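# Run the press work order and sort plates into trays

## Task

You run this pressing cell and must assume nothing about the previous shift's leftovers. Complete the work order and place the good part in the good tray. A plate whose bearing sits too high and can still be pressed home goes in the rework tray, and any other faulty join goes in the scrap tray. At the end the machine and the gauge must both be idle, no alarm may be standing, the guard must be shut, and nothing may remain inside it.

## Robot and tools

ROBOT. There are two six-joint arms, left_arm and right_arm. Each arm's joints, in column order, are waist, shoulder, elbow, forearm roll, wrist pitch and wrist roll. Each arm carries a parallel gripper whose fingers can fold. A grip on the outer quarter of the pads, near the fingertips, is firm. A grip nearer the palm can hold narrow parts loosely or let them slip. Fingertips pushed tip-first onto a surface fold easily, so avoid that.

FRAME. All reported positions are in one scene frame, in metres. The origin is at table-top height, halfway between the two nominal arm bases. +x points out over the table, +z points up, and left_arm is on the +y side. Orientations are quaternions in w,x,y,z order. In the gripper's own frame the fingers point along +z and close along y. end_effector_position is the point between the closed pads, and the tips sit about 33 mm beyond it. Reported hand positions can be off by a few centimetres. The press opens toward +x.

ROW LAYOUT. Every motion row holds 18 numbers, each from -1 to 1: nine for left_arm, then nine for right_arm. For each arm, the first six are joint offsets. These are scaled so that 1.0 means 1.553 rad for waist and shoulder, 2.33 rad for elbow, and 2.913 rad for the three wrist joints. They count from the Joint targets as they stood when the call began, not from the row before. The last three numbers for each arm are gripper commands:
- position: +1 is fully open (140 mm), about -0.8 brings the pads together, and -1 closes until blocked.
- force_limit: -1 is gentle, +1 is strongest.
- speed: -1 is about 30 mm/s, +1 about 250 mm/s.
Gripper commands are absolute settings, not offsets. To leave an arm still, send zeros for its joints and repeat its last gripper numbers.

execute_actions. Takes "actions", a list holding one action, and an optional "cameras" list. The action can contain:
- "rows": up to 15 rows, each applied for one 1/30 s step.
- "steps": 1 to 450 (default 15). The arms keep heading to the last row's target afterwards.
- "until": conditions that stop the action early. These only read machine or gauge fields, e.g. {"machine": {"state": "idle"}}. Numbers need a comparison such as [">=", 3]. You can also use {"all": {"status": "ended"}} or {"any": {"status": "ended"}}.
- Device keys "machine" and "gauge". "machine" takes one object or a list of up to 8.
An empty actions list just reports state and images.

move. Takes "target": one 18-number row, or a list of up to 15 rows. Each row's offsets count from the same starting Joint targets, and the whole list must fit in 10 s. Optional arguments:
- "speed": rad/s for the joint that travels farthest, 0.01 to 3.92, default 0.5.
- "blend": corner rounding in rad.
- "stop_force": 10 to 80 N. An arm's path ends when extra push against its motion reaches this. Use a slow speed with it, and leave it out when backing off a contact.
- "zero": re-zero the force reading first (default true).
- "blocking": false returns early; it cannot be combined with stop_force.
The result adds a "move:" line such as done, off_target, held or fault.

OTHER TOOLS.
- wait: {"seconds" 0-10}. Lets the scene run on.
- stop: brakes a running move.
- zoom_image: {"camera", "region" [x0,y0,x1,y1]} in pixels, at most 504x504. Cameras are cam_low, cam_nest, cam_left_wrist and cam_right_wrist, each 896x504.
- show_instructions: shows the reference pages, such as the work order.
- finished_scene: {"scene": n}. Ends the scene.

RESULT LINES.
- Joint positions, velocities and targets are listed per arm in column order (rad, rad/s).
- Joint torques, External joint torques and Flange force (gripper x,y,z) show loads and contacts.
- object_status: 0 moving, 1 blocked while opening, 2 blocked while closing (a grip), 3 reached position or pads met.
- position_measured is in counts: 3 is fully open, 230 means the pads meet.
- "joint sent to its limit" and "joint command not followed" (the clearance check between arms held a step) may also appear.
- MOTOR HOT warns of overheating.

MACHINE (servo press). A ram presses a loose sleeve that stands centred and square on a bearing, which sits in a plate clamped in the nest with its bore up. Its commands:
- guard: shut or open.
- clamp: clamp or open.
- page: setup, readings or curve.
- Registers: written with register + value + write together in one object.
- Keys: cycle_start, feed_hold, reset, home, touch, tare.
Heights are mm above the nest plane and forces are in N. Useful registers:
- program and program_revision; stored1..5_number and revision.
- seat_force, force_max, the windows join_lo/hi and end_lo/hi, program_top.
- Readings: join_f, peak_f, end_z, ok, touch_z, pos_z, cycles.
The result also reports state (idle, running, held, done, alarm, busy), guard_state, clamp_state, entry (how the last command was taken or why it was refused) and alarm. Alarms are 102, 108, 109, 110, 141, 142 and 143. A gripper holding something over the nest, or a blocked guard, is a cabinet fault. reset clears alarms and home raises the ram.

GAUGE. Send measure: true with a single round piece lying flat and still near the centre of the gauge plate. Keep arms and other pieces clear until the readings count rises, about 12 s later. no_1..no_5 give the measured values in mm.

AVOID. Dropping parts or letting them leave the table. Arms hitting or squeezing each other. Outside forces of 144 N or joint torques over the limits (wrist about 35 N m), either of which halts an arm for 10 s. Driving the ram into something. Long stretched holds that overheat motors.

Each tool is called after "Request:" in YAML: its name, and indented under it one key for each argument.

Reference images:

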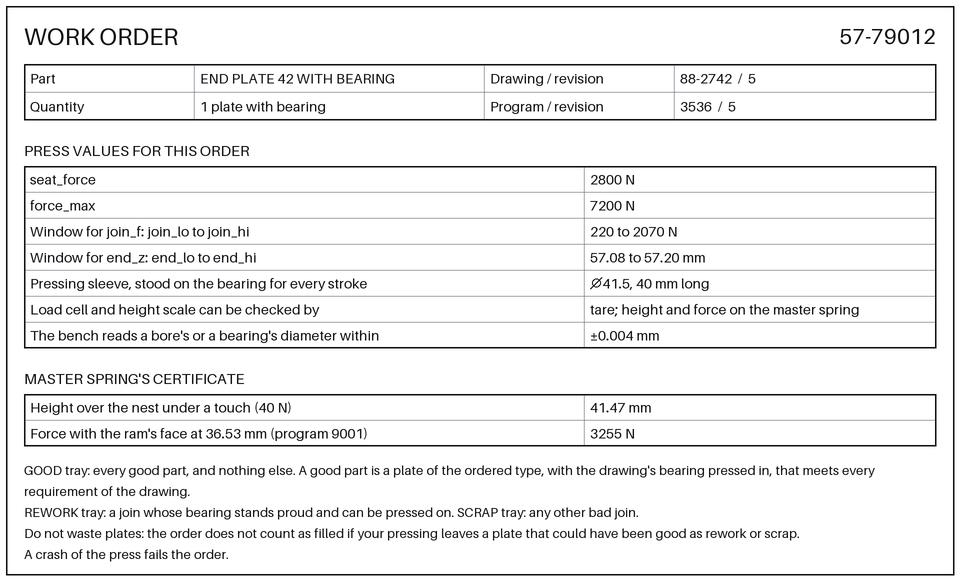

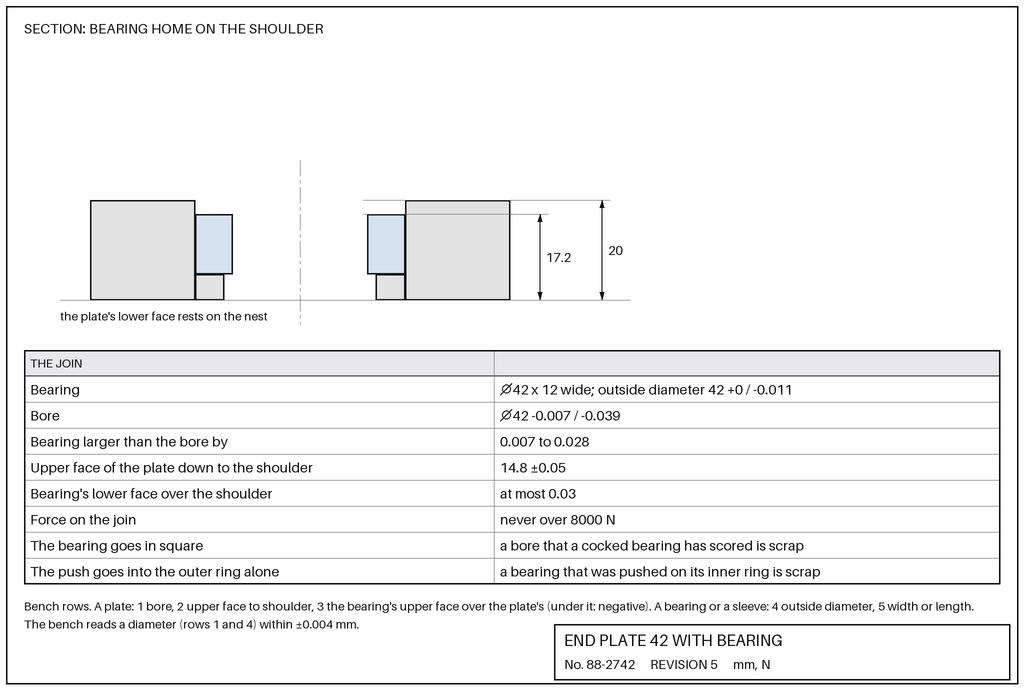

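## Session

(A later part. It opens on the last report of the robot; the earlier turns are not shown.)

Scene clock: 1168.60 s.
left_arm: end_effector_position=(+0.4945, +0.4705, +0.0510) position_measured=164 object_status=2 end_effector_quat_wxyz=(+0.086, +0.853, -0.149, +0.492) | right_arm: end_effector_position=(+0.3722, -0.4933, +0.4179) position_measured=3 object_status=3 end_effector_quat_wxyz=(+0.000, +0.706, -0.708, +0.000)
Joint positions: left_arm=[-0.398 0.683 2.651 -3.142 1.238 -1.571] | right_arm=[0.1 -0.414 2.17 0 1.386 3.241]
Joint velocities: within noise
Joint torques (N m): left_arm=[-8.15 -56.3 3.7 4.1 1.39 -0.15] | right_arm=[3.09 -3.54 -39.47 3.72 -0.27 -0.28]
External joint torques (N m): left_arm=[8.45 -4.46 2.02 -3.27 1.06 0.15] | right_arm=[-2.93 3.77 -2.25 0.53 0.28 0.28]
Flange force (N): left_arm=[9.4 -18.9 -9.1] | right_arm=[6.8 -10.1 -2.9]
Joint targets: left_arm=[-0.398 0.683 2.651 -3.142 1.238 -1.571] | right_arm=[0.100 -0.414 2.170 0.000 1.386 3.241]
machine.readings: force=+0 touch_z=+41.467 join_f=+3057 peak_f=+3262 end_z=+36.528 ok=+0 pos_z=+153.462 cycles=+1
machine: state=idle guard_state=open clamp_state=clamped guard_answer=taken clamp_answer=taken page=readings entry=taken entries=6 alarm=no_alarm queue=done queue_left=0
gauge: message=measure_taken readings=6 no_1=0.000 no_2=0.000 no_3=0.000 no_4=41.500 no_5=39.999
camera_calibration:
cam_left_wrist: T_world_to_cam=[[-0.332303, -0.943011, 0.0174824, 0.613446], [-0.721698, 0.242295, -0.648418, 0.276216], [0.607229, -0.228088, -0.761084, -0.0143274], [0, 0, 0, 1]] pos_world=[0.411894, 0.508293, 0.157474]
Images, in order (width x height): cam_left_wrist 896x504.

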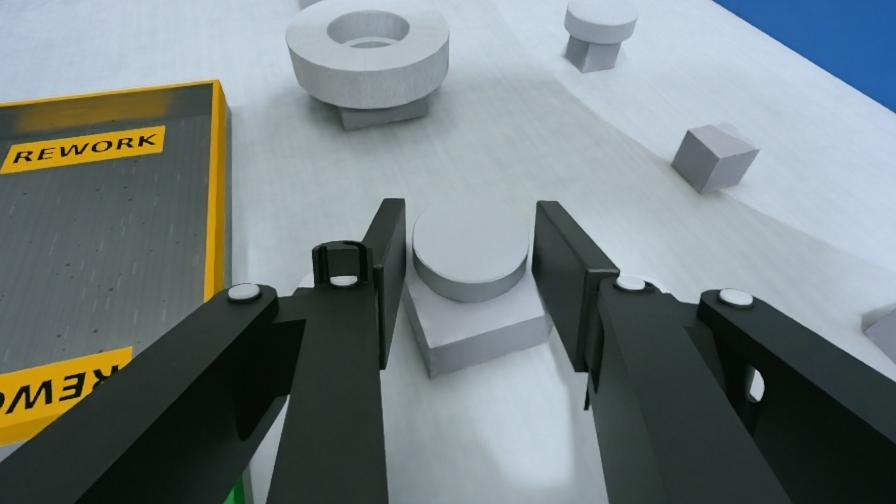

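Request:
execute_actions:
  actions:
    - {"rows":[[0,0,0,0,0,0,-0.15,0,-1,0,0,0,0,0,0,1,1,1]],"steps":25}
  cameras: []

Request:
move:
  target: [0,-0.0019,0.0039,0,0.0031,0,-0.15,0,-1,0,0,0,0,0,0,1,1,1]
  speed: 0.05
  cameras: []

Request:
execute_actions:
  actions:
    - {"rows":[[0,0,0,0,0,0,-1,0,-1,0,0,0,0,0,0,1,1,1]],"steps":75}
  cameras: ["cam_left_wrist"]

Scene clock: 1171.97 s.
left_arm: end_effector_position=(+0.4945, +0.4705, +0.0510) position_measured=148 object_status=3 end_effector_quat_wxyz=(+0.086, +0.853, -0.149, +0.492) | right_arm: end_effector_position=(+0.3722, -0.4933, +0.4179) position_measured=3 object_status=3 end_effector_quat_wxyz=(+0.000, +0.706, -0.708, +0.000)
Joint positions: left_arm=[-0.398 0.683 2.651 -3.142 1.238 -1.571] | right_arm=[0.1 -0.414 2.17 0 1.386 3.241]
Joint velocities: within noise
Joint torques (N m): left_arm=[-1.76 -58.52 5.38 0.76 2.44 -0.1] | right_arm=[3.37 -3.51 -39.45 3.79 -0.33 -0.32]
External joint torques (N m): left_arm=[1.9 -2.02 0.31 0.07 0 0.1] | right_arm=[-3.23 4.26 -2.4 0.47 0.31 0.32]
Flange force (N): left_arm=[6.4 -7.1 -2.8] | right_arm=[7.4 -11.2 -3.0]
Joint targets: left_arm=[-0.398 0.683 2.651 -3.142 1.238 -1.571] | right_arm=[0.100 -0.414 2.170 0.000 1.386 3.241]
machine.readings: force=+0 touch_z=+41.467 join_f=+3057 peak_f=+3262 end_z=+36.528 ok=+0 pos_z=+153.462 cycles=+1
machine: state=idle guard_state=open clamp_state=clamped guard_answer=taken clamp_answer=taken page=readings entry=taken entries=6 alarm=no_alarm queue=done queue_left=0
gauge: message=measure_taken readings=6 no_1=0.000 no_2=0.000 no_3=0.000 no_4=41.500 no_5=39.999
No camera images: "cameras" was empty.

Scene clock: 1172.67 s.
left_arm: end_effector_position=(+0.4904, +0.4720, +0.0536) position_measured=148 object_status=3 end_effector_quat_wxyz=(+0.087, +0.853, -0.149, +0.493) | right_arm: end_effector_position=(+0.3722, -0.4933, +0.4179) position_measured=3 object_status=3 end_effector_quat_wxyz=(+0.000, +0.706, -0.708, +0.000)
Joint positions: left_arm=[-0.398 0.68 2.66 -3.142 1.247 -1.571] | right_arm=[0.1 -0.414 2.17 0 1.386 3.241]
Joint velocities: within noise
Joint torques (N m): left_arm=[-2.5 -58.49 5.66 0.66 2.39 -0.08] | right_arm=[3.08 -3.25 -39.44 3.75 -0.26 -0.29]
External joint torques (N m): left_arm=[2.66 -1.57 0.31 0.19 0.06 0.08] | right_arm=[-3.22 3.74 -2.29 0.49 0.26 0.29]
Flange force (N): left_arm=[4.8 -10.2 -2.3] | right_arm=[7.7 -10.2 -2.9]
Joint targets: left_arm=[-0.398 0.680 2.660 -3.142 1.247 -1.571] | right_arm=[0.100 -0.414 2.170 0.000 1.386 3.241]
machine.readings: force=+0 touch_z=+41.467 join_f=+3057 peak_f=+3262 end_z=+36.528 ok=+0 pos_z=+153.462 cycles=+1
machine: state=idle guard_state=open clamp_state=clamped guard_answer=taken clamp_answer=taken page=readings entry=taken entries=6 alarm=no_alarm queue=done queue_left=0
gauge: message=measure_taken readings=6 no_1=0.000 no_2=0.000 no_3=0.000 no_4=41.500 no_5=39.999
move: done
No camera images: "cameras" was empty.

Scene clock: 1175.37 s.
left_arm: end_effector_position=(+0.4904, +0.4720, +0.0536) position_measured=174 object_status=2 end_effector_quat_wxyz=(+0.087, +0.853, -0.149, +0.493) | right_arm: end_effector_position=(+0.3722, -0.4933, +0.4179) position_measured=3 object_status=3 end_effector_quat_wxyz=(+0.000, +0.706, -0.708, +0.000)
Joint positions: left_arm=[-0.398 0.68 2.66 -3.142 1.247 -1.571] | right_arm=[0.1 -0.414 2.17 0 1.386 3.241]
Joint velocities: within noise
Joint torques (N m): left_arm=[-2.45 -56.43 5.71 0.71 1.6 -0.04] | right_arm=[3.33 -3.43 -39.21 3.74 -0.3 -0.29]
External joint torques (N m): left_arm=[2.52 -3.79 0.26 0.16 0.85 0.04] | right_arm=[-3.38 3.91 -2.64 0.52 0.29 0.29]
Flange force (N): left_arm=[9.1 -9.6 -5.2] | right_arm=[8.1 -10.9 -3.5]
Joint targets: left_arm=[-0.398 0.680 2.660 -3.142 1.247 -1.571] | right_arm=[0.100 -0.414 2.170 0.000 1.386 3.241]
machine.readings: force=+0 touch_z=+41.467 join_f=+3057 peak_f=+3262 end_z=+36.528 ok=+0 pos_z=+153.462 cycles=+1
machine: state=idle guard_state=open clamp_state=clamped guard_answer=taken clamp_answer=taken page=readings entry=taken entries=6 alarm=no_alarm queue=done queue_left=0
gauge: message=measure_taken readings=6 no_1=0.000 no_2=0.000 no_3=0.000 no_4=41.500 no_5=39.999
camera_calibration:
cam_left_wrist: T_world_to_cam=[[-0.332304, -0.94301, 0.0175195, 0.613351], [-0.719975, 0.241623, -0.65058, 0.274227], [0.60927, -0.228804, -0.759235, -0.0102617], [0, 0, 0, 1]] pos_world=[0.407507, 0.509788, 0.15987]
Images, in order (width x height): cam_left_wrist 896x504.

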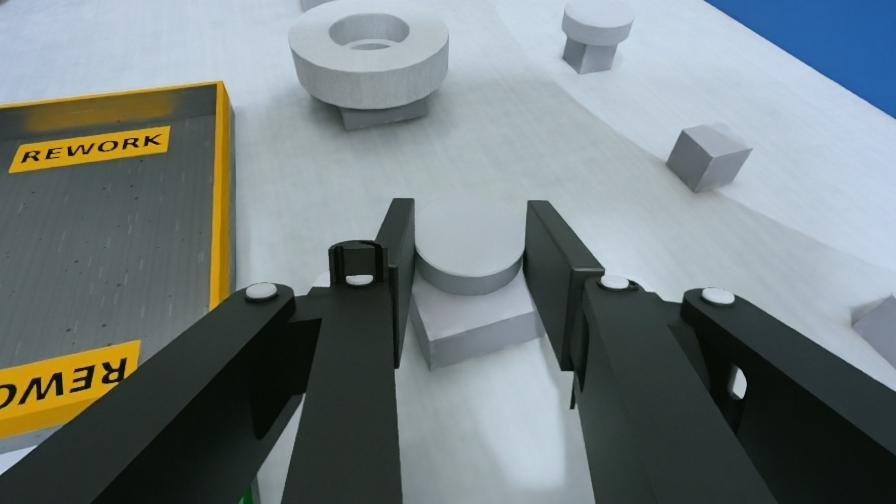

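Request:
execute_actions:
  actions:
    - {"rows":[[0,0,0,0,0,0,-0.15,0,-1,0,0,0,0,0,0,1,1,1]],"steps":30}
  cameras: []

Request:
move:
  target: [0,-0.0058,-0.0032,0,-0.0070,0,-0.15,0,-1,0,0,0,0,0,0,1,1,1]
  speed: 0.05
  cameras: []

Request:
execute_actions:
  actions:
    - {"rows":[[0,0,0,0,0,0,-1,0,-1,0,0,0,0,0,0,1,1,1]],"steps":75}
  cameras: ["cam_left_wrist"]

Scene clock: 1180.20 s.
left_arm: end_effector_position=(+0.4904, +0.4720, +0.0536) position_measured=148 object_status=3 end_effector_quat_wxyz=(+0.087, +0.853, -0.149, +0.493) | right_arm: end_effector_position=(+0.3722, -0.4933, +0.4179) position_measured=3 object_status=3 end_effector_quat_wxyz=(+0.000, +0.706, -0.708, +0.000)
Joint positions: left_arm=[-0.398 0.68 2.66 -3.142 1.247 -1.571] | right_arm=[0.1 -0.414 2.17 0 1.386 3.241]
Joint velocities: within noise
Joint torques (N m): left_arm=[-2.6 -58.28 6.04 0.69 2.43 -0.1] | right_arm=[3.12 -3.42 -39.36 3.7 -0.32 -0.29]
External joint torques (N m): left_arm=[2.79 -1.59 -0.01 0.17 0.01 0.1] | right_arm=[-3.11 3.85 -2.42 0.54 0.32 0.29]
Flange force (N): left_arm=[5.2 -10.8 -1.7] | right_arm=[7.3 -10.4 -3.2]
Joint targets: left_arm=[-0.398 0.680 2.660 -3.142 1.247 -1.571] | right_arm=[0.100 -0.414 2.170 0.000 1.386 3.241]
machine.readings: force=+0 touch_z=+41.467 join_f=+3057 peak_f=+3262 end_z=+36.528 ok=+0 pos_z=+153.462 cycles=+1
machine: state=idle guard_state=open clamp_state=clamped guard_answer=taken clamp_answer=taken page=readings entry=taken entries=6 alarm=no_alarm queue=done queue_left=0
gauge: message=measure_taken readings=6 no_1=0.000 no_2=0.000 no_3=0.000 no_4=41.500 no_5=39.999
No camera images: "cameras" was empty.

Scene clock: 1180.93 s.
left_arm: end_effector_position=(+0.4942, +0.4706, +0.0542) position_measured=148 object_status=3 end_effector_quat_wxyz=(+0.086, +0.854, -0.150, +0.491) | right_arm: end_effector_position=(+0.3722, -0.4933, +0.4179) position_measured=3 object_status=3 end_effector_quat_wxyz=(+0.000, +0.706, -0.708, +0.000)
Joint positions: left_arm=[-0.398 0.671 2.653 -3.142 1.227 -1.571] | right_arm=[0.1 -0.414 2.17 0 1.386 3.241]
Joint velocities: within noise
Joint torques (N m): left_arm=[-2.08 -58.33 4.97 0.61 2.41 -0.1] | right_arm=[3.23 -3.76 -39.23 3.71 -0.31 -0.3]
External joint torques (N m): left_arm=[2.24 -1.37 0.35 0.18 0.02 0.1] | right_arm=[-3.25 3.93 -2.55 0.54 0.31 0.3]
Flange force (N): left_arm=[4.2 -8.5 -2.2] | right_arm=[7.6 -10.8 -3.4]
Joint targets: left_arm=[-0.398 0.671 2.653 -3.142 1.227 -1.571] | right_arm=[0.100 -0.414 2.170 0.000 1.386 3.241]
machine.readings: force=+0 touch_z=+41.467 join_f=+3057 peak_f=+3262 end_z=+36.528 ok=+0 pos_z=+153.462 cycles=+1
machine: state=idle guard_state=open clamp_state=clamped guard_answer=taken clamp_answer=taken page=readings entry=taken entries=6 alarm=no_alarm queue=done queue_left=0
gauge: message=measure_taken readings=6 no_1=0.000 no_2=0.000 no_3=0.000 no_4=41.500 no_5=39.999
move: done
No camera images: "cameras" was empty.

Scene clock: 1183.63 s.
left_arm: end_effector_position=(+0.4942, +0.4706, +0.0542) position_measured=171 object_status=2 end_effector_quat_wxyz=(+0.086, +0.854, -0.150, +0.491) | right_arm: end_effector_position=(+0.3722, -0.4933, +0.4179) position_measured=3 object_status=3 end_effector_quat_wxyz=(+0.000, +0.706, -0.708, +0.000)
Joint positions: left_arm=[-0.398 0.671 2.653 -3.142 1.227 -1.571] | right_arm=[0.1 -0.414 2.17 0 1.386 3.241]
Joint velocities: within noise
Joint torques (N m): left_arm=[-2.01 -56.52 5 0.65 1.2 -0.08] | right_arm=[3.49 -3.41 -39.45 3.75 -0.24 -0.31]
External joint torques (N m): left_arm=[2.21 -3.55 0.25 0.13 1.24 0.08] | right_arm=[-3.53 4.18 -2.38 0.51 0.23 0.31]
Flange force (N): left_arm=[6.7 -8.1 -5.2] | right_arm=[8.5 -11.2 -2.8]
Joint targets: left_arm=[-0.398 0.671 2.653 -3.142 1.227 -1.571] | right_arm=[0.100 -0.414 2.170 0.000 1.386 3.241]
machine.readings: force=+0 touch_z=+41.467 join_f=+3057 peak_f=+3262 end_z=+36.528 ok=+0 pos_z=+153.462 cycles=+1
machine: state=idle guard_state=open clamp_state=clamped guard_answer=taken clamp_answer=taken page=readings entry=taken entries=6 alarm=no_alarm queue=done queue_left=0
gauge: message=measure_taken readings=6 no_1=0.000 no_2=0.000 no_3=0.000 no_4=41.500 no_5=39.999
camera_calibration:
cam_left_wrist: T_world_to_cam=[[-0.332269, -0.943023, 0.0174774, 0.613313], [-0.722336, 0.242508, -0.647626, 0.2783], [0.606488, -0.227811, -0.761758, -0.0113416], [0, 0, 0, 1]] pos_world=[0.41169, 0.508295, 0.160876]
Images, in order (width x height): cam_left_wrist 896x504.

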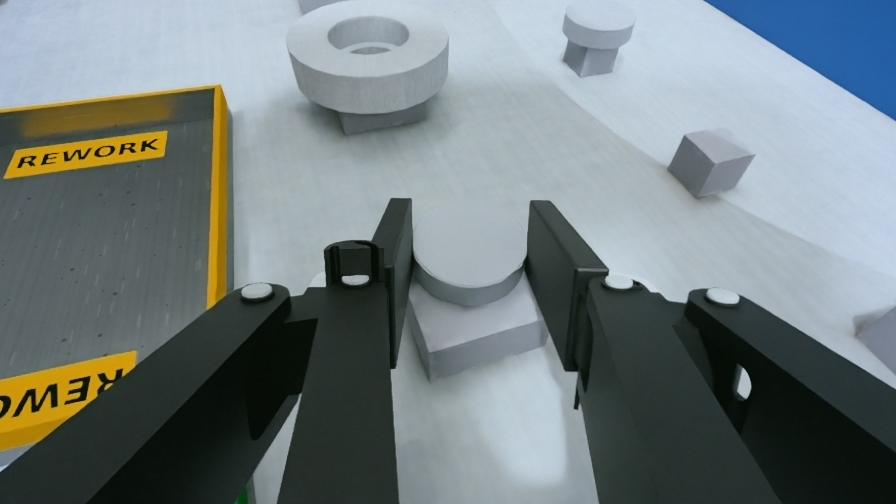

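Request:
move:
  target:
    - [0,-0.3213,-0.0034,0,-0.1730,0,-1,0,-1,0,0,0,0,0,0,1,1,1]
    - [0.0173,-0.0735,-0.3203,0.5822,-0.0855,-0.2752,-1,0,-1,0,0,0,0,0,0,1,1,1]
    - [-0.1019,-0.0153,-0.3652,0.5386,-0.1256,-0.2852,-1,0,-1,0,0,0,0,0,0,1,1,1]
  speed: [0.3,0.6,0.15]
  cameras: ["cam_left_wrist"]

Request:
zoom_image:
  camera: "cam_left_wrist"
  region: [400, 190, 540, 340]

Scene clock: 1193.27 s.
left_arm: end_effector_position=(+0.6001, +0.0210, +0.1835) position_measured=171 object_status=2 end_effector_quat_wxyz=(+0.354, +0.612, -0.613, +0.353) | right_arm: end_effector_position=(+0.3722, -0.4933, +0.4179) position_measured=3 object_status=3 end_effector_quat_wxyz=(+0.000, +0.706, -0.708, +0.000)
Joint positions: left_arm=[-0.557 0.647 1.802 -1.573 0.861 -2.402] | right_arm=[0.1 -0.414 2.17 0 1.386 3.241]
Joint velocities: within noise
Joint torques (N m): left_arm=[-2.19 -87.28 -25.27 -1.55 1.76 -0.17] | right_arm=[3.88 -3.37 -39.37 3.78 -0.28 -0.31]
External joint torques (N m): left_arm=[2.32 -0.67 0.45 0.19 -0.12 0.17] | right_arm=[-3.86 4.06 -2.27 0.45 0.27 0.31]
Flange force (N): left_arm=[-1.2 0.0 -3.5] | right_arm=[9.6 -10.9 -2.8]
Joint targets: left_arm=[-0.557 0.647 1.802 -1.573 0.861 -2.402] | right_arm=[0.100 -0.414 2.170 0.000 1.386 3.241]
machine.readings: force=+0 touch_z=+41.467 join_f=+3057 peak_f=+3262 end_z=+36.528 ok=+0 pos_z=+153.462 cycles=+1
machine: state=idle guard_state=open clamp_state=clamped guard_answer=taken clamp_answer=taken page=readings entry=taken entries=6 alarm=no_alarm queue=done queue_left=0
gauge: message=measure_taken readings=6 no_1=0.000 no_2=0.000 no_3=0.000 no_4=41.500 no_5=39.999
move: done
camera_calibration:
cam_left_wrist: T_world_to_cam=[[-0.999807, -0.00653327, 0.0185426, 0.603005], [-0.0170102, 0.760359, -0.649281, 0.113737], [-0.00985709, -0.64947, -0.760323, 0.298831], [0, 0, 0, 1]] pos_world=[0.607768, 0.111541, 0.289874]
Images, in order (width x height): cam_left_wrist 896x504.

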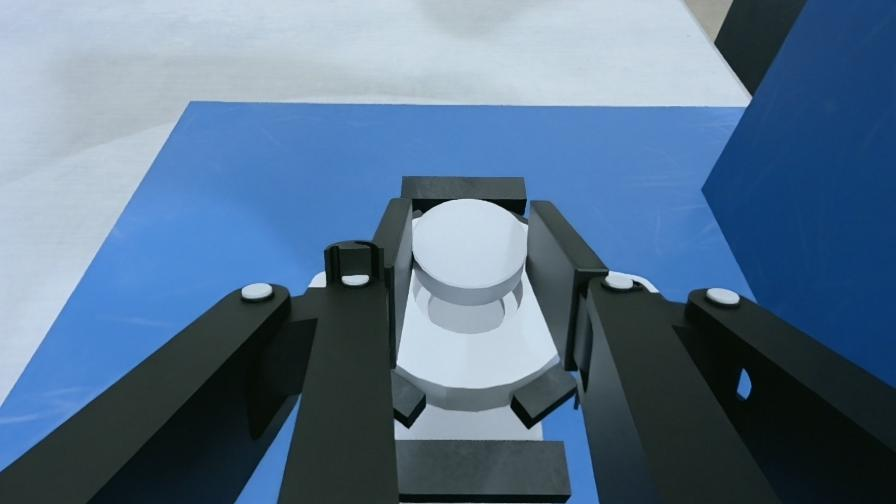

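Scaled by 3.360.

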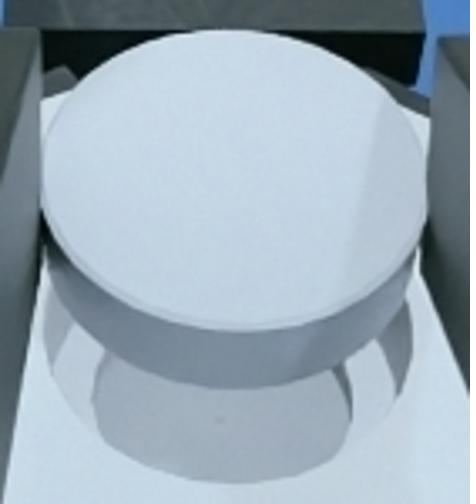

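Request:
move:
  target:
    - [0.0019,-0.0013,0.0018,0,0,0,-1,0,-1,0,0,0,0,0,0,1,1,1]
    - [0.0019,0.0029,0.002,-0.0022,0,0.0033,-1,0,-1,0,0,0,0,0,0,1,1,1]
  speed: 0.02
  stop_force: 10
  cameras: ["cam_left_wrist"]

Request:
zoom_image:
  camera: "cam_left_wrist"
  region: [400, 190, 540, 340]

Scene clock: 1199.37 s.
left_arm: end_effector_position=(+0.6001, +0.0239, +0.1783) position_measured=171 object_status=2 end_effector_quat_wxyz=(+0.354, +0.614, -0.612, +0.352) | right_arm: end_effector_position=(+0.3722, -0.4933, +0.4179) position_measured=3 object_status=3 end_effector_quat_wxyz=(+0.000, +0.706, -0.708, +0.000)
Joint positions: left_arm=[-0.554 0.652 1.806 -1.58 0.861 -2.392] | right_arm=[0.1 -0.414 2.17 0 1.386 3.241]
Joint velocities: within noise
Joint torques (N m): left_arm=[-2.29 -87.23 -24.83 -1.6 1.76 -0.17] | right_arm=[3.26 -3.71 -39.43 3.77 -0.3 -0.26]
External joint torques (N m): left_arm=[2.44 -1 0.18 0.22 -0.1 0.17] | right_arm=[-3.37 4.33 -2.37 0.48 0.29 0.26]
Flange force (N): left_arm=[-0.8 -0.4 -3.8] | right_arm=[8.1 -11.4 -2.9]
Joint targets: left_arm=[-0.554 0.652 1.806 -1.580 0.861 -2.392] | right_arm=[0.100 -0.414 2.170 0.000 1.386 3.241]
machine.readings: force=+0 touch_z=+41.467 join_f=+3057 peak_f=+3262 end_z=+36.528 ok=+0 pos_z=+153.462 cycles=+1
machine: state=idle guard_state=open clamp_state=clamped guard_answer=taken clamp_answer=taken page=readings entry=taken entries=6 alarm=no_alarm queue=done queue_left=0
gauge: message=measure_taken readings=6 no_1=0.000 no_2=0.000 no_3=0.000 no_4=41.500 no_5=39.999
move: done
camera_calibration:
cam_left_wrist: T_world_to_cam=[[-0.999748, -0.009666, 0.0202769, 0.602836], [-0.0205102, 0.76092, -0.648522, 0.110004], [-0.00916049, -0.648774, -0.760926, 0.296432], [0, 0, 0, 1]] pos_world=[0.607655, 0.11444, 0.284679]
Images, in order (width x height): cam_left_wrist 896x504.

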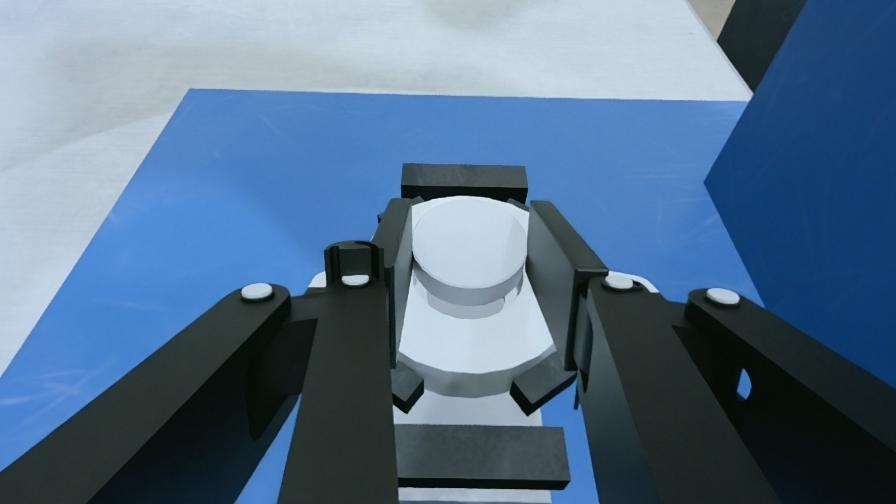

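Scaled by 3.360.

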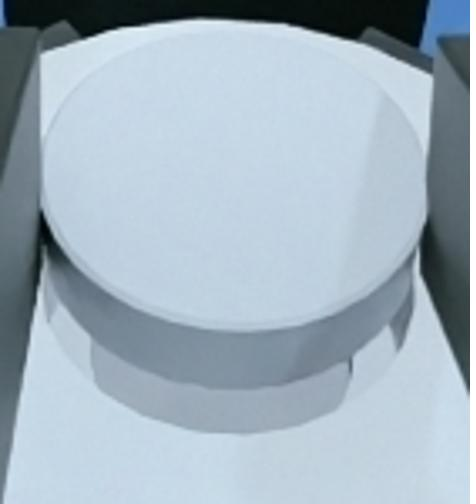

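Request:
move:
  target: [0.0010,0.0015,0.0010,-0.0011,0,0.0016,-1,0,-1,0,0,0,0,0,0,1,1,1]
  speed: 0.02
  cameras: ["cam_left_wrist"]

Request:
zoom_image:
  camera: "cam_left_wrist"
  region: [400, 190, 540, 340]

Scene clock: 1221.57 s.
left_arm: end_effector_position=(+0.6002, +0.0254, +0.1756) position_measured=171 object_status=2 end_effector_quat_wxyz=(+0.354, +0.614, -0.611, +0.352) | right_arm: end_effector_position=(+0.3722, -0.4933, +0.4179) position_measured=3 object_status=3 end_effector_quat_wxyz=(+0.000, +0.706, -0.708, +0.000)
Joint positions: left_arm=[-0.552 0.654 1.809 -1.583 0.861 -2.388] | right_arm=[0.1 -0.414 2.17 0 1.386 3.241]
Joint velocities: within noise
Joint torques (N m): left_arm=[-2.43 -87.42 -24.71 -1.52 1.76 -0.09] | right_arm=[3.39 -3.44 -39.44 3.7 -0.3 -0.27]
External joint torques (N m): left_arm=[2.5 -0.93 0.24 0.14 -0.07 0.09] | right_arm=[-3.32 3.98 -2.23 0.54 0.3 0.27]
Flange force (N): left_arm=[-0.9 -0.4 -3.8] | right_arm=[8.0 -10.6 -2.8]
Joint targets: left_arm=[-0.552 0.654 1.809 -1.583 0.861 -2.388] | right_arm=[0.100 -0.414 2.170 0.000 1.386 3.241]
machine.readings: force=+0 touch_z=+41.467 join_f=+3057 peak_f=+3262 end_z=+36.528 ok=+0 pos_z=+153.462 cycles=+1
machine: state=idle guard_state=open clamp_state=clamped guard_answer=taken clamp_answer=taken page=readings entry=taken entries=6 alarm=no_alarm queue=done queue_left=0
gauge: message=measure_taken readings=6 no_1=0.000 no_2=0.000 no_3=0.000 no_4=41.500 no_5=39.999
move: done
camera_calibration:
cam_left_wrist: T_world_to_cam=[[-0.999707, -0.0113897, 0.0213416, 0.60287], [-0.0225089, 0.761169, -0.648163, 0.108265], [-0.00886214, -0.648454, -0.761202, 0.295288], [0, 0, 0, 1]] pos_world=[0.607747, 0.11594, 0.282081]
Images, in order (width x height): cam_left_wrist 896x504.

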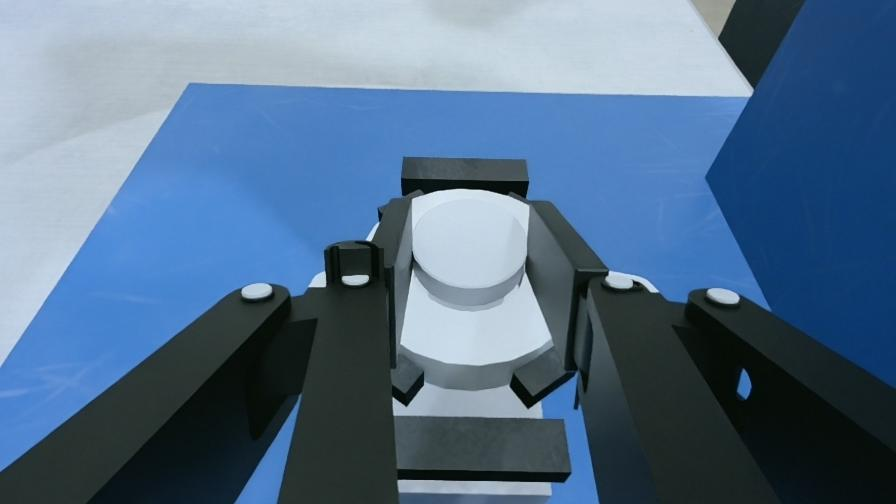

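Scaled by 3.360.

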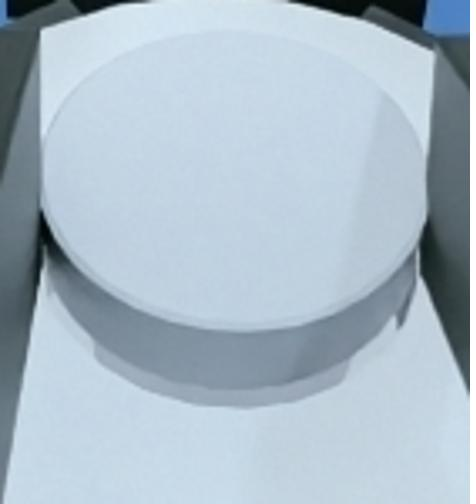

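Request:
move:
  target: [0.0005,0.0007,0.0005,-0.0005,0,0.0008,-1,0,-1,0,0,0,0,0,0,1,1,1]
  speed: 0.01
  cameras: ["cam_left_wrist","cam_nest"]

Request:
zoom_image:
  camera: "cam_left_wrist"
  region: [405, 260, 535, 330]

Request:
zoom_image:
  camera: "cam_nest"
  region: [300, 180, 500, 320]

Scene clock: 1226.57 s.
left_arm: end_effector_position=(+0.6002, +0.0262, +0.1743) position_measured=171 object_status=2 end_effector_quat_wxyz=(+0.354, +0.615, -0.611, +0.352) | right_arm: end_effector_position=(+0.3722, -0.4933, +0.4179) position_measured=3 object_status=3 end_effector_quat_wxyz=(+0.000, +0.706, -0.708, +0.000)
Joint positions: left_arm=[-0.551 0.655 1.81 -1.584 0.861 -2.385] | right_arm=[0.1 -0.414 2.17 0 1.386 3.241]
Joint velocities: within noise
Joint torques (N m): left_arm=[-1.82 -86.52 -24.73 -1.59 1.73 -0.16] | right_arm=[3.33 -3.47 -39.23 3.77 -0.33 -0.32]
External joint torques (N m): left_arm=[1.97 -1.77 0.39 0.22 -0.04 0.16] | right_arm=[-3.31 3.87 -2.48 0.48 0.34 0.32]
Flange force (N): left_arm=[0.0 1.0 -4.3] | right_arm=[7.8 -10.6 -3.3]
Joint targets: left_arm=[-0.551 0.655 1.810 -1.584 0.861 -2.385] | right_arm=[0.100 -0.414 2.170 0.000 1.386 3.241]
machine.readings: force=+0 touch_z=+41.467 join_f=+3057 peak_f=+3262 end_z=+36.528 ok=+0 pos_z=+153.462 cycles=+1
machine: state=idle guard_state=open clamp_state=clamped guard_answer=taken clamp_answer=taken page=readings entry=taken entries=6 alarm=no_alarm queue=done queue_left=0
gauge: message=measure_taken readings=6 no_1=0.000 no_2=0.000 no_3=0.000 no_4=41.500 no_5=39.999
move: done
camera_calibration:
cam_left_wrist: T_world_to_cam=[[-0.999691, -0.0121346, 0.0217082, 0.602777], [-0.0233118, 0.761297, -0.647984, 0.10731], [-0.00866339, -0.64829, -0.761344, 0.294652], [0, 0, 0, 1]] pos_world=[0.607644, 0.116639, 0.280782]
Images, in order (width x height): cam_nest 896x504, cam_left_wrist 896x504.

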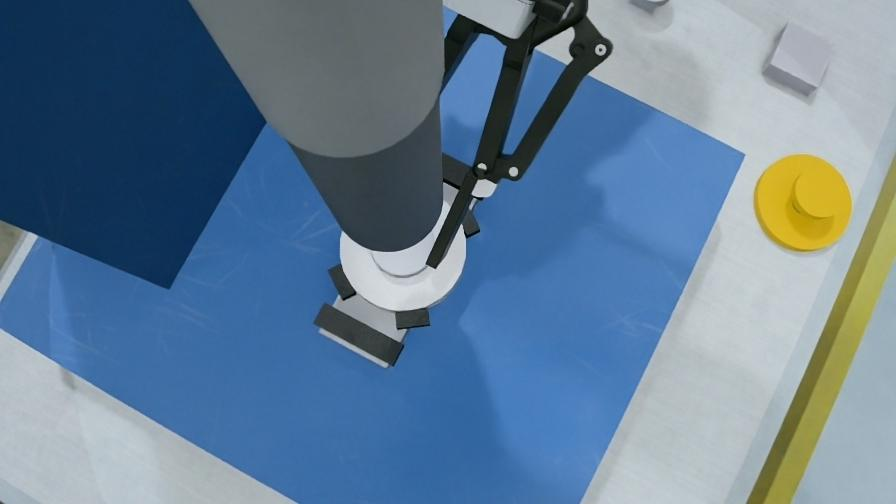

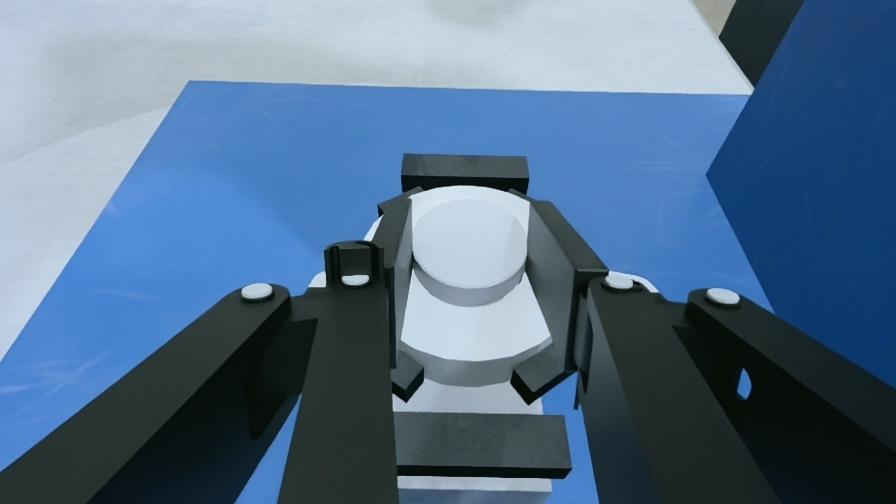

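Scaled by 3.877.

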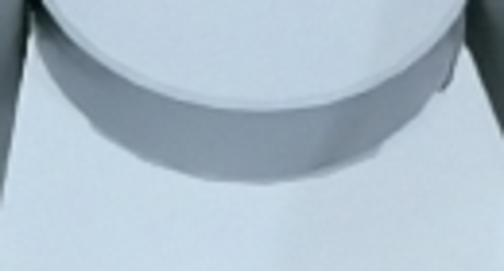

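Scaled by 2.520.

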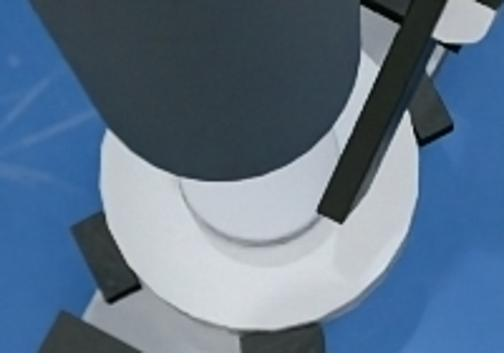

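Request:
move:
  target: [0,0.0014,0.0001,-0.0007,0,0.001,-1,0,-1,0,0,0,0,0,0,1,1,1]
  speed: 0.01
  stop_force: 10
  cameras: ["cam_left_wrist"]

Request:
zoom_image:
  camera: "cam_left_wrist"
  region: [405, 260, 535, 330]

Scene clock: 1230.13 s.
left_arm: end_effector_position=(+0.6002, +0.0262, +0.1727) position_measured=171 object_status=2 end_effector_quat_wxyz=(+0.354, +0.615, -0.611, +0.352) | right_arm: end_effector_position=(+0.3722, -0.4933, +0.4179) position_measured=3 object_status=3 end_effector_quat_wxyz=(+0.000, +0.706, -0.708, +0.000)
Joint positions: left_arm=[-0.551 0.657 1.81 -1.586 0.861 -2.383] | right_arm=[0.1 -0.414 2.17 0 1.386 3.241]
Joint velocities: within noise
Joint torques (N m): left_arm=[-3.7 -77.71 -19.12 0.04 -0.28 -0.27] | right_arm=[3.47 -3.42 -39.5 3.68 -0.26 -0.33]
External joint torques (N m): left_arm=[4.03 -10.72 -5.05 -1.4 1.96 0.27] | right_arm=[-3.37 3.7 -2.27 0.58 0.26 0.33]
Flange force (N): left_arm=[7.8 -0.9 -11.3] | right_arm=[8.1 -10.1 -2.9]
Joint targets: left_arm=[-0.551 0.657 1.810 -1.586 0.861 -2.383] | right_arm=[0.100 -0.414 2.170 0.000 1.386 3.241]
machine.readings: force=+0 touch_z=+41.467 join_f=+3057 peak_f=+3262 end_z=+36.528 ok=+0 pos_z=+153.462 cycles=+1
machine: state=idle guard_state=open clamp_state=clamped guard_answer=taken clamp_answer=taken page=readings entry=taken entries=6 alarm=no_alarm queue=done queue_left=0
gauge: message=measure_taken readings=6 no_1=0.000 no_2=0.000 no_3=0.000 no_4=41.500 no_5=39.999
move: contact (left_arm)
camera_calibration:
cam_left_wrist: T_world_to_cam=[[-0.999685, -0.0122194, 0.0219136, 0.602859], [-0.0235102, 0.761247, -0.648036, 0.106417], [-0.00876301, -0.648347, -0.761294, 0.293488], [0, 0, 0, 1]] pos_world=[0.607743, 0.116639, 0.279182]
Images, in order (width x height): cam_left_wrist 896x504.

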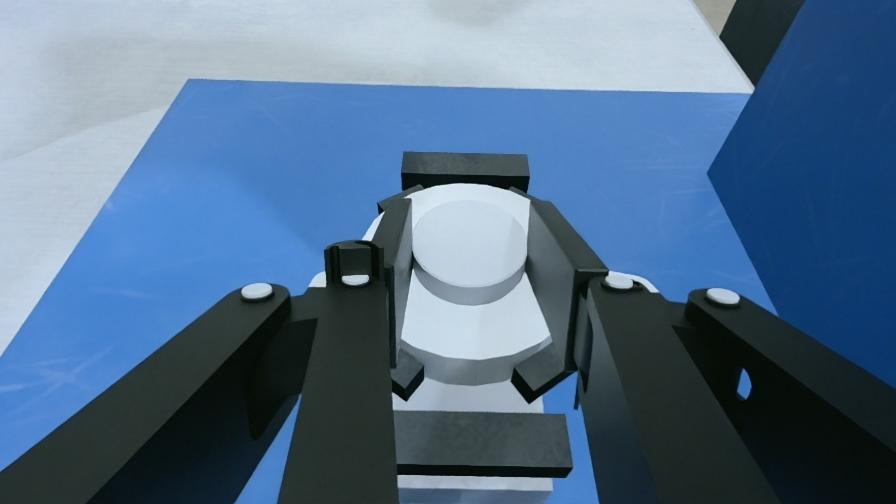

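Scaled by 3.877.

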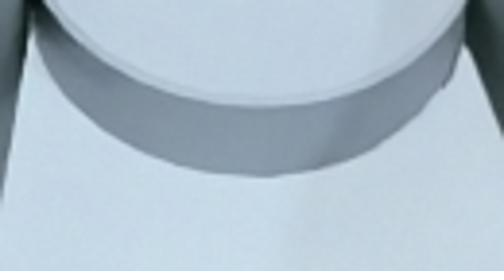

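Request:
move:
  target: [-0.0002,-0.0008,-0.0002,0.0006,0,-0.0009,-1,0,-1,0,0,0,0,0,0,1,1,1]
  speed: 0.01
  cameras: ["cam_left_wrist"]

Request:
zoom_image:
  camera: "cam_left_wrist"
  region: [405, 260, 535, 330]

Scene clock: 1234.00 s.
left_arm: end_effector_position=(+0.6002, +0.0260, +0.1737) position_measured=171 object_status=2 end_effector_quat_wxyz=(+0.354, +0.615, -0.611, +0.352) | right_arm: end_effector_position=(+0.3722, -0.4933, +0.4179) position_measured=3 object_status=3 end_effector_quat_wxyz=(+0.000, +0.706, -0.708, +0.000)
Joint positions: left_arm=[-0.552 0.656 1.81 -1.585 0.861 -2.385] | right_arm=[0.1 -0.414 2.17 0 1.386 3.241]
Joint velocities: within noise
Joint torques (N m): left_arm=[-3.89 -87.26 -24.22 -1.62 1.8 -0.16] | right_arm=[3.19 -3.24 -39.47 3.76 -0.25 -0.29]
External joint torques (N m): left_arm=[4.09 -1.66 -0.19 0.24 -0.1 0.15] | right_arm=[-3.15 3.34 -2.49 0.51 0.25 0.29]
Flange force (N): left_arm=[-0.9 -1.6 -6.0] | right_arm=[7.6 -9.6 -3.3]
Joint targets: left_arm=[-0.552 0.656 1.810 -1.585 0.861 -2.385] | right_arm=[0.100 -0.414 2.170 0.000 1.386 3.241]
machine.readings: force=+0 touch_z=+41.467 join_f=+3057 peak_f=+3262 end_z=+36.528 ok=+0 pos_z=+153.462 cycles=+1
machine: state=idle guard_state=open clamp_state=clamped guard_answer=taken clamp_answer=taken page=readings entry=taken entries=6 alarm=no_alarm queue=done queue_left=0
gauge: message=measure_taken readings=6 no_1=0.000 no_2=0.000 no_3=0.000 no_4=41.500 no_5=39.999
move: done
camera_calibration:
cam_left_wrist: T_world_to_cam=[[-0.999683, -0.0120286, 0.0221389, 0.602747], [-0.0235089, 0.761392, -0.647866, 0.107152], [-0.00906346, -0.64818, -0.761433, 0.294323], [0, 0, 0, 1]] pos_world=[0.607743, 0.11644, 0.280183]
Images, in order (width x height): cam_left_wrist 896x504.

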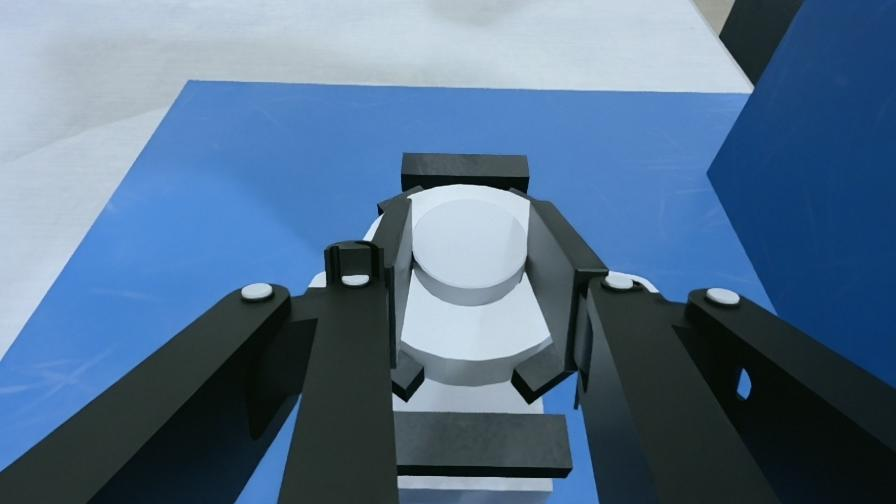

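Scaled by 3.877.

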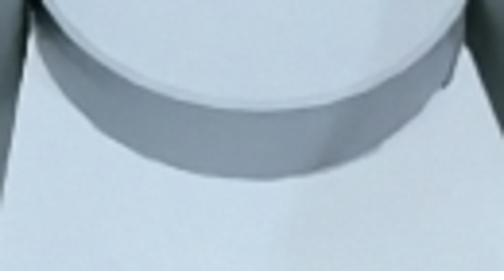

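Request:
move:
  target: [-0.0003,0.0002,-0.0003,0,0,0,-1,0,-1,0,0,0,0,0,0,1,1,1]
  speed: 0.01
  cameras: ["cam_left_wrist"]

Request:
zoom_image:
  camera: "cam_left_wrist"
  region: [405, 260, 535, 330]

Scene clock: 1237.83 s.
left_arm: end_effector_position=(+0.6002, +0.0254, +0.1738) position_measured=171 object_status=2 end_effector_quat_wxyz=(+0.354, +0.615, -0.611, +0.352) | right_arm: end_effector_position=(+0.3722, -0.4933, +0.4179) position_measured=3 object_status=3 end_effector_quat_wxyz=(+0.000, +0.706, -0.708, +0.000)
Joint positions: left_arm=[-0.552 0.656 1.809 -1.585 0.861 -2.385] | right_arm=[0.1 -0.414 2.17 0 1.386 3.241]
Joint velocities: within noise
Joint torques (N m): left_arm=[-2.65 -86.93 -25.01 -1.58 1.73 -0.13] | right_arm=[3.23 -3.46 -39.41 3.73 -0.33 -0.3]
External joint torques (N m): left_arm=[2.99 -1.63 0.68 0.22 -0.05 0.13] | right_arm=[-3.37 3.87 -2.32 0.51 0.33 0.3]
Flange force (N): left_arm=[-0.8 0.8 -5.5] | right_arm=[8.1 -10.4 -3.0]
Joint targets: left_arm=[-0.552 0.656 1.809 -1.585 0.861 -2.385] | right_arm=[0.100 -0.414 2.170 0.000 1.386 3.241]
machine.readings: force=+0 touch_z=+41.467 join_f=+3057 peak_f=+3262 end_z=+36.528 ok=+0 pos_z=+153.462 cycles=+1
machine: state=idle guard_state=open clamp_state=clamped guard_answer=taken clamp_answer=taken page=readings entry=taken entries=6 alarm=no_alarm queue=done queue_left=0
gauge: message=measure_taken readings=6 no_1=0.000 no_2=0.000 no_3=0.000 no_4=41.500 no_5=39.999
move: done
camera_calibration:
cam_left_wrist: T_world_to_cam=[[-0.999698, -0.0114284, 0.0217644, 0.602787], [-0.0228111, 0.761261, -0.648044, 0.107238], [-0.0091623, -0.648345, -0.761292, 0.294114], [0, 0, 0, 1]] pos_world=[0.607745, 0.11594, 0.280282]
Images, in order (width x height): cam_left_wrist 896x504.

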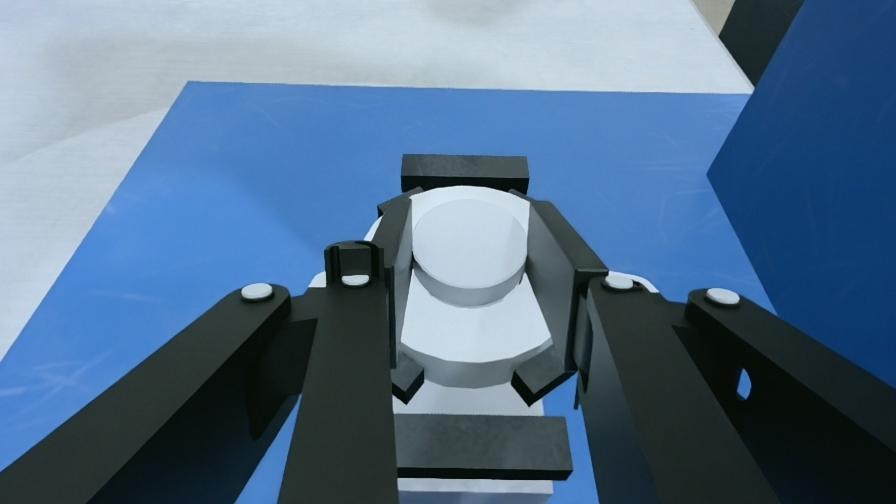

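Scaled by 3.877.

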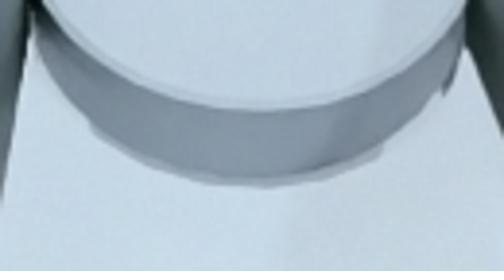

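Request:
move:
  target: [0,0.0013,0.0001,-0.0006,0,0.001,-1,0,-1,0,0,0,0,0,0,1,1,1]
  speed: 0.01
  stop_force: 10
  cameras: ["cam_left_wrist"]

Request:
zoom_image:
  camera: "cam_left_wrist"
  region: [405, 260, 535, 330]

Scene clock: 1242.07 s.
left_arm: end_effector_position=(+0.6001, +0.0254, +0.1722) position_measured=171 object_status=2 end_effector_quat_wxyz=(+0.354, +0.615, -0.611, +0.352) | right_arm: end_effector_position=(+0.3722, -0.4933, +0.4179) position_measured=3 object_status=3 end_effector_quat_wxyz=(+0.000, +0.706, -0.708, +0.000)
Joint positions: left_arm=[-0.552 0.658 1.809 -1.586 0.861 -2.382] | right_arm=[0.1 -0.414 2.17 0 1.386 3.241]
Joint velocities: within noise
Joint torques (N m): left_arm=[-1.28 -85.15 -24.72 -1.65 0.41 -0.1] | right_arm=[3.3 -3.04 -39.14 3.75 -0.27 -0.33]
External joint torques (N m): left_arm=[1.42 -3.27 0.52 0.28 1.28 0.09] | right_arm=[-3.13 3.15 -2.61 0.5 0.27 0.33]
Flange force (N): left_arm=[1.3 2.4 -6.4] | right_arm=[7.5 -9.3 -3.7]
Joint targets: left_arm=[-0.552 0.658 1.809 -1.586 0.861 -2.382] | right_arm=[0.100 -0.414 2.170 0.000 1.386 3.241]
machine.readings: force=+0 touch_z=+41.467 join_f=+3057 peak_f=+3262 end_z=+36.528 ok=+0 pos_z=+153.462 cycles=+1
machine: state=idle guard_state=open clamp_state=clamped guard_answer=taken clamp_answer=taken page=readings entry=taken entries=6 alarm=no_alarm queue=done queue_left=0
gauge: message=measure_taken readings=6 no_1=0.000 no_2=0.000 no_3=0.000 no_4=41.500 no_5=39.999
move: done
camera_calibration:
cam_left_wrist: T_world_to_cam=[[-0.999699, -0.0112896, 0.0217731, 0.602704], [-0.0227099, 0.761355, -0.647937, 0.106096], [-0.00926209, -0.648237, -0.761382, 0.292969], [0, 0, 0, 1]] pos_world=[0.607645, 0.115941, 0.278682]
Images, in order (width x height): cam_left_wrist 896x504.

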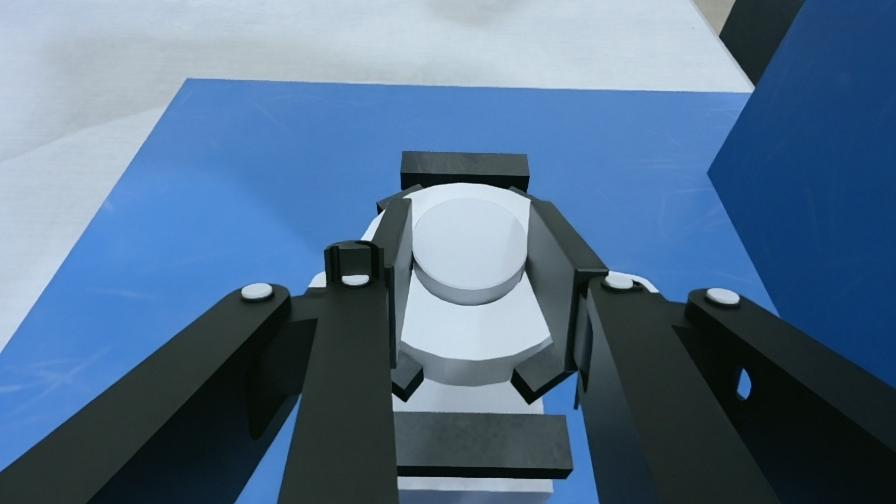

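Scaled by 3.877.

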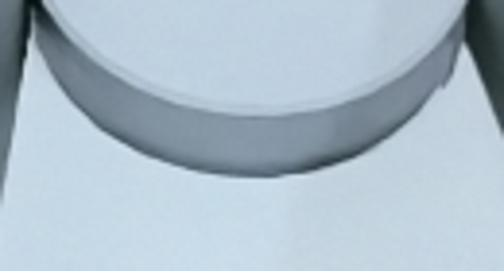

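Request:
zoom_image:
  camera: "cam_left_wrist"
  region: [400, 180, 540, 320]

Scaled by 3.600.

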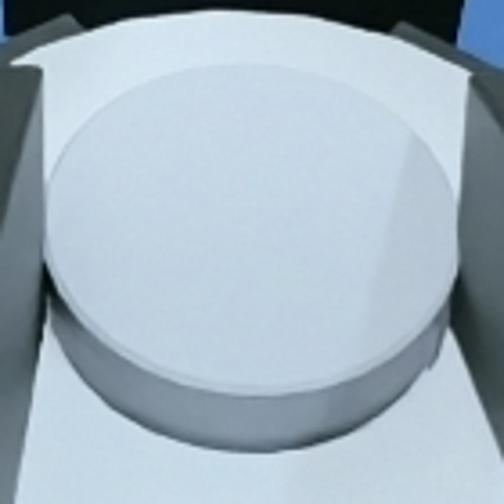

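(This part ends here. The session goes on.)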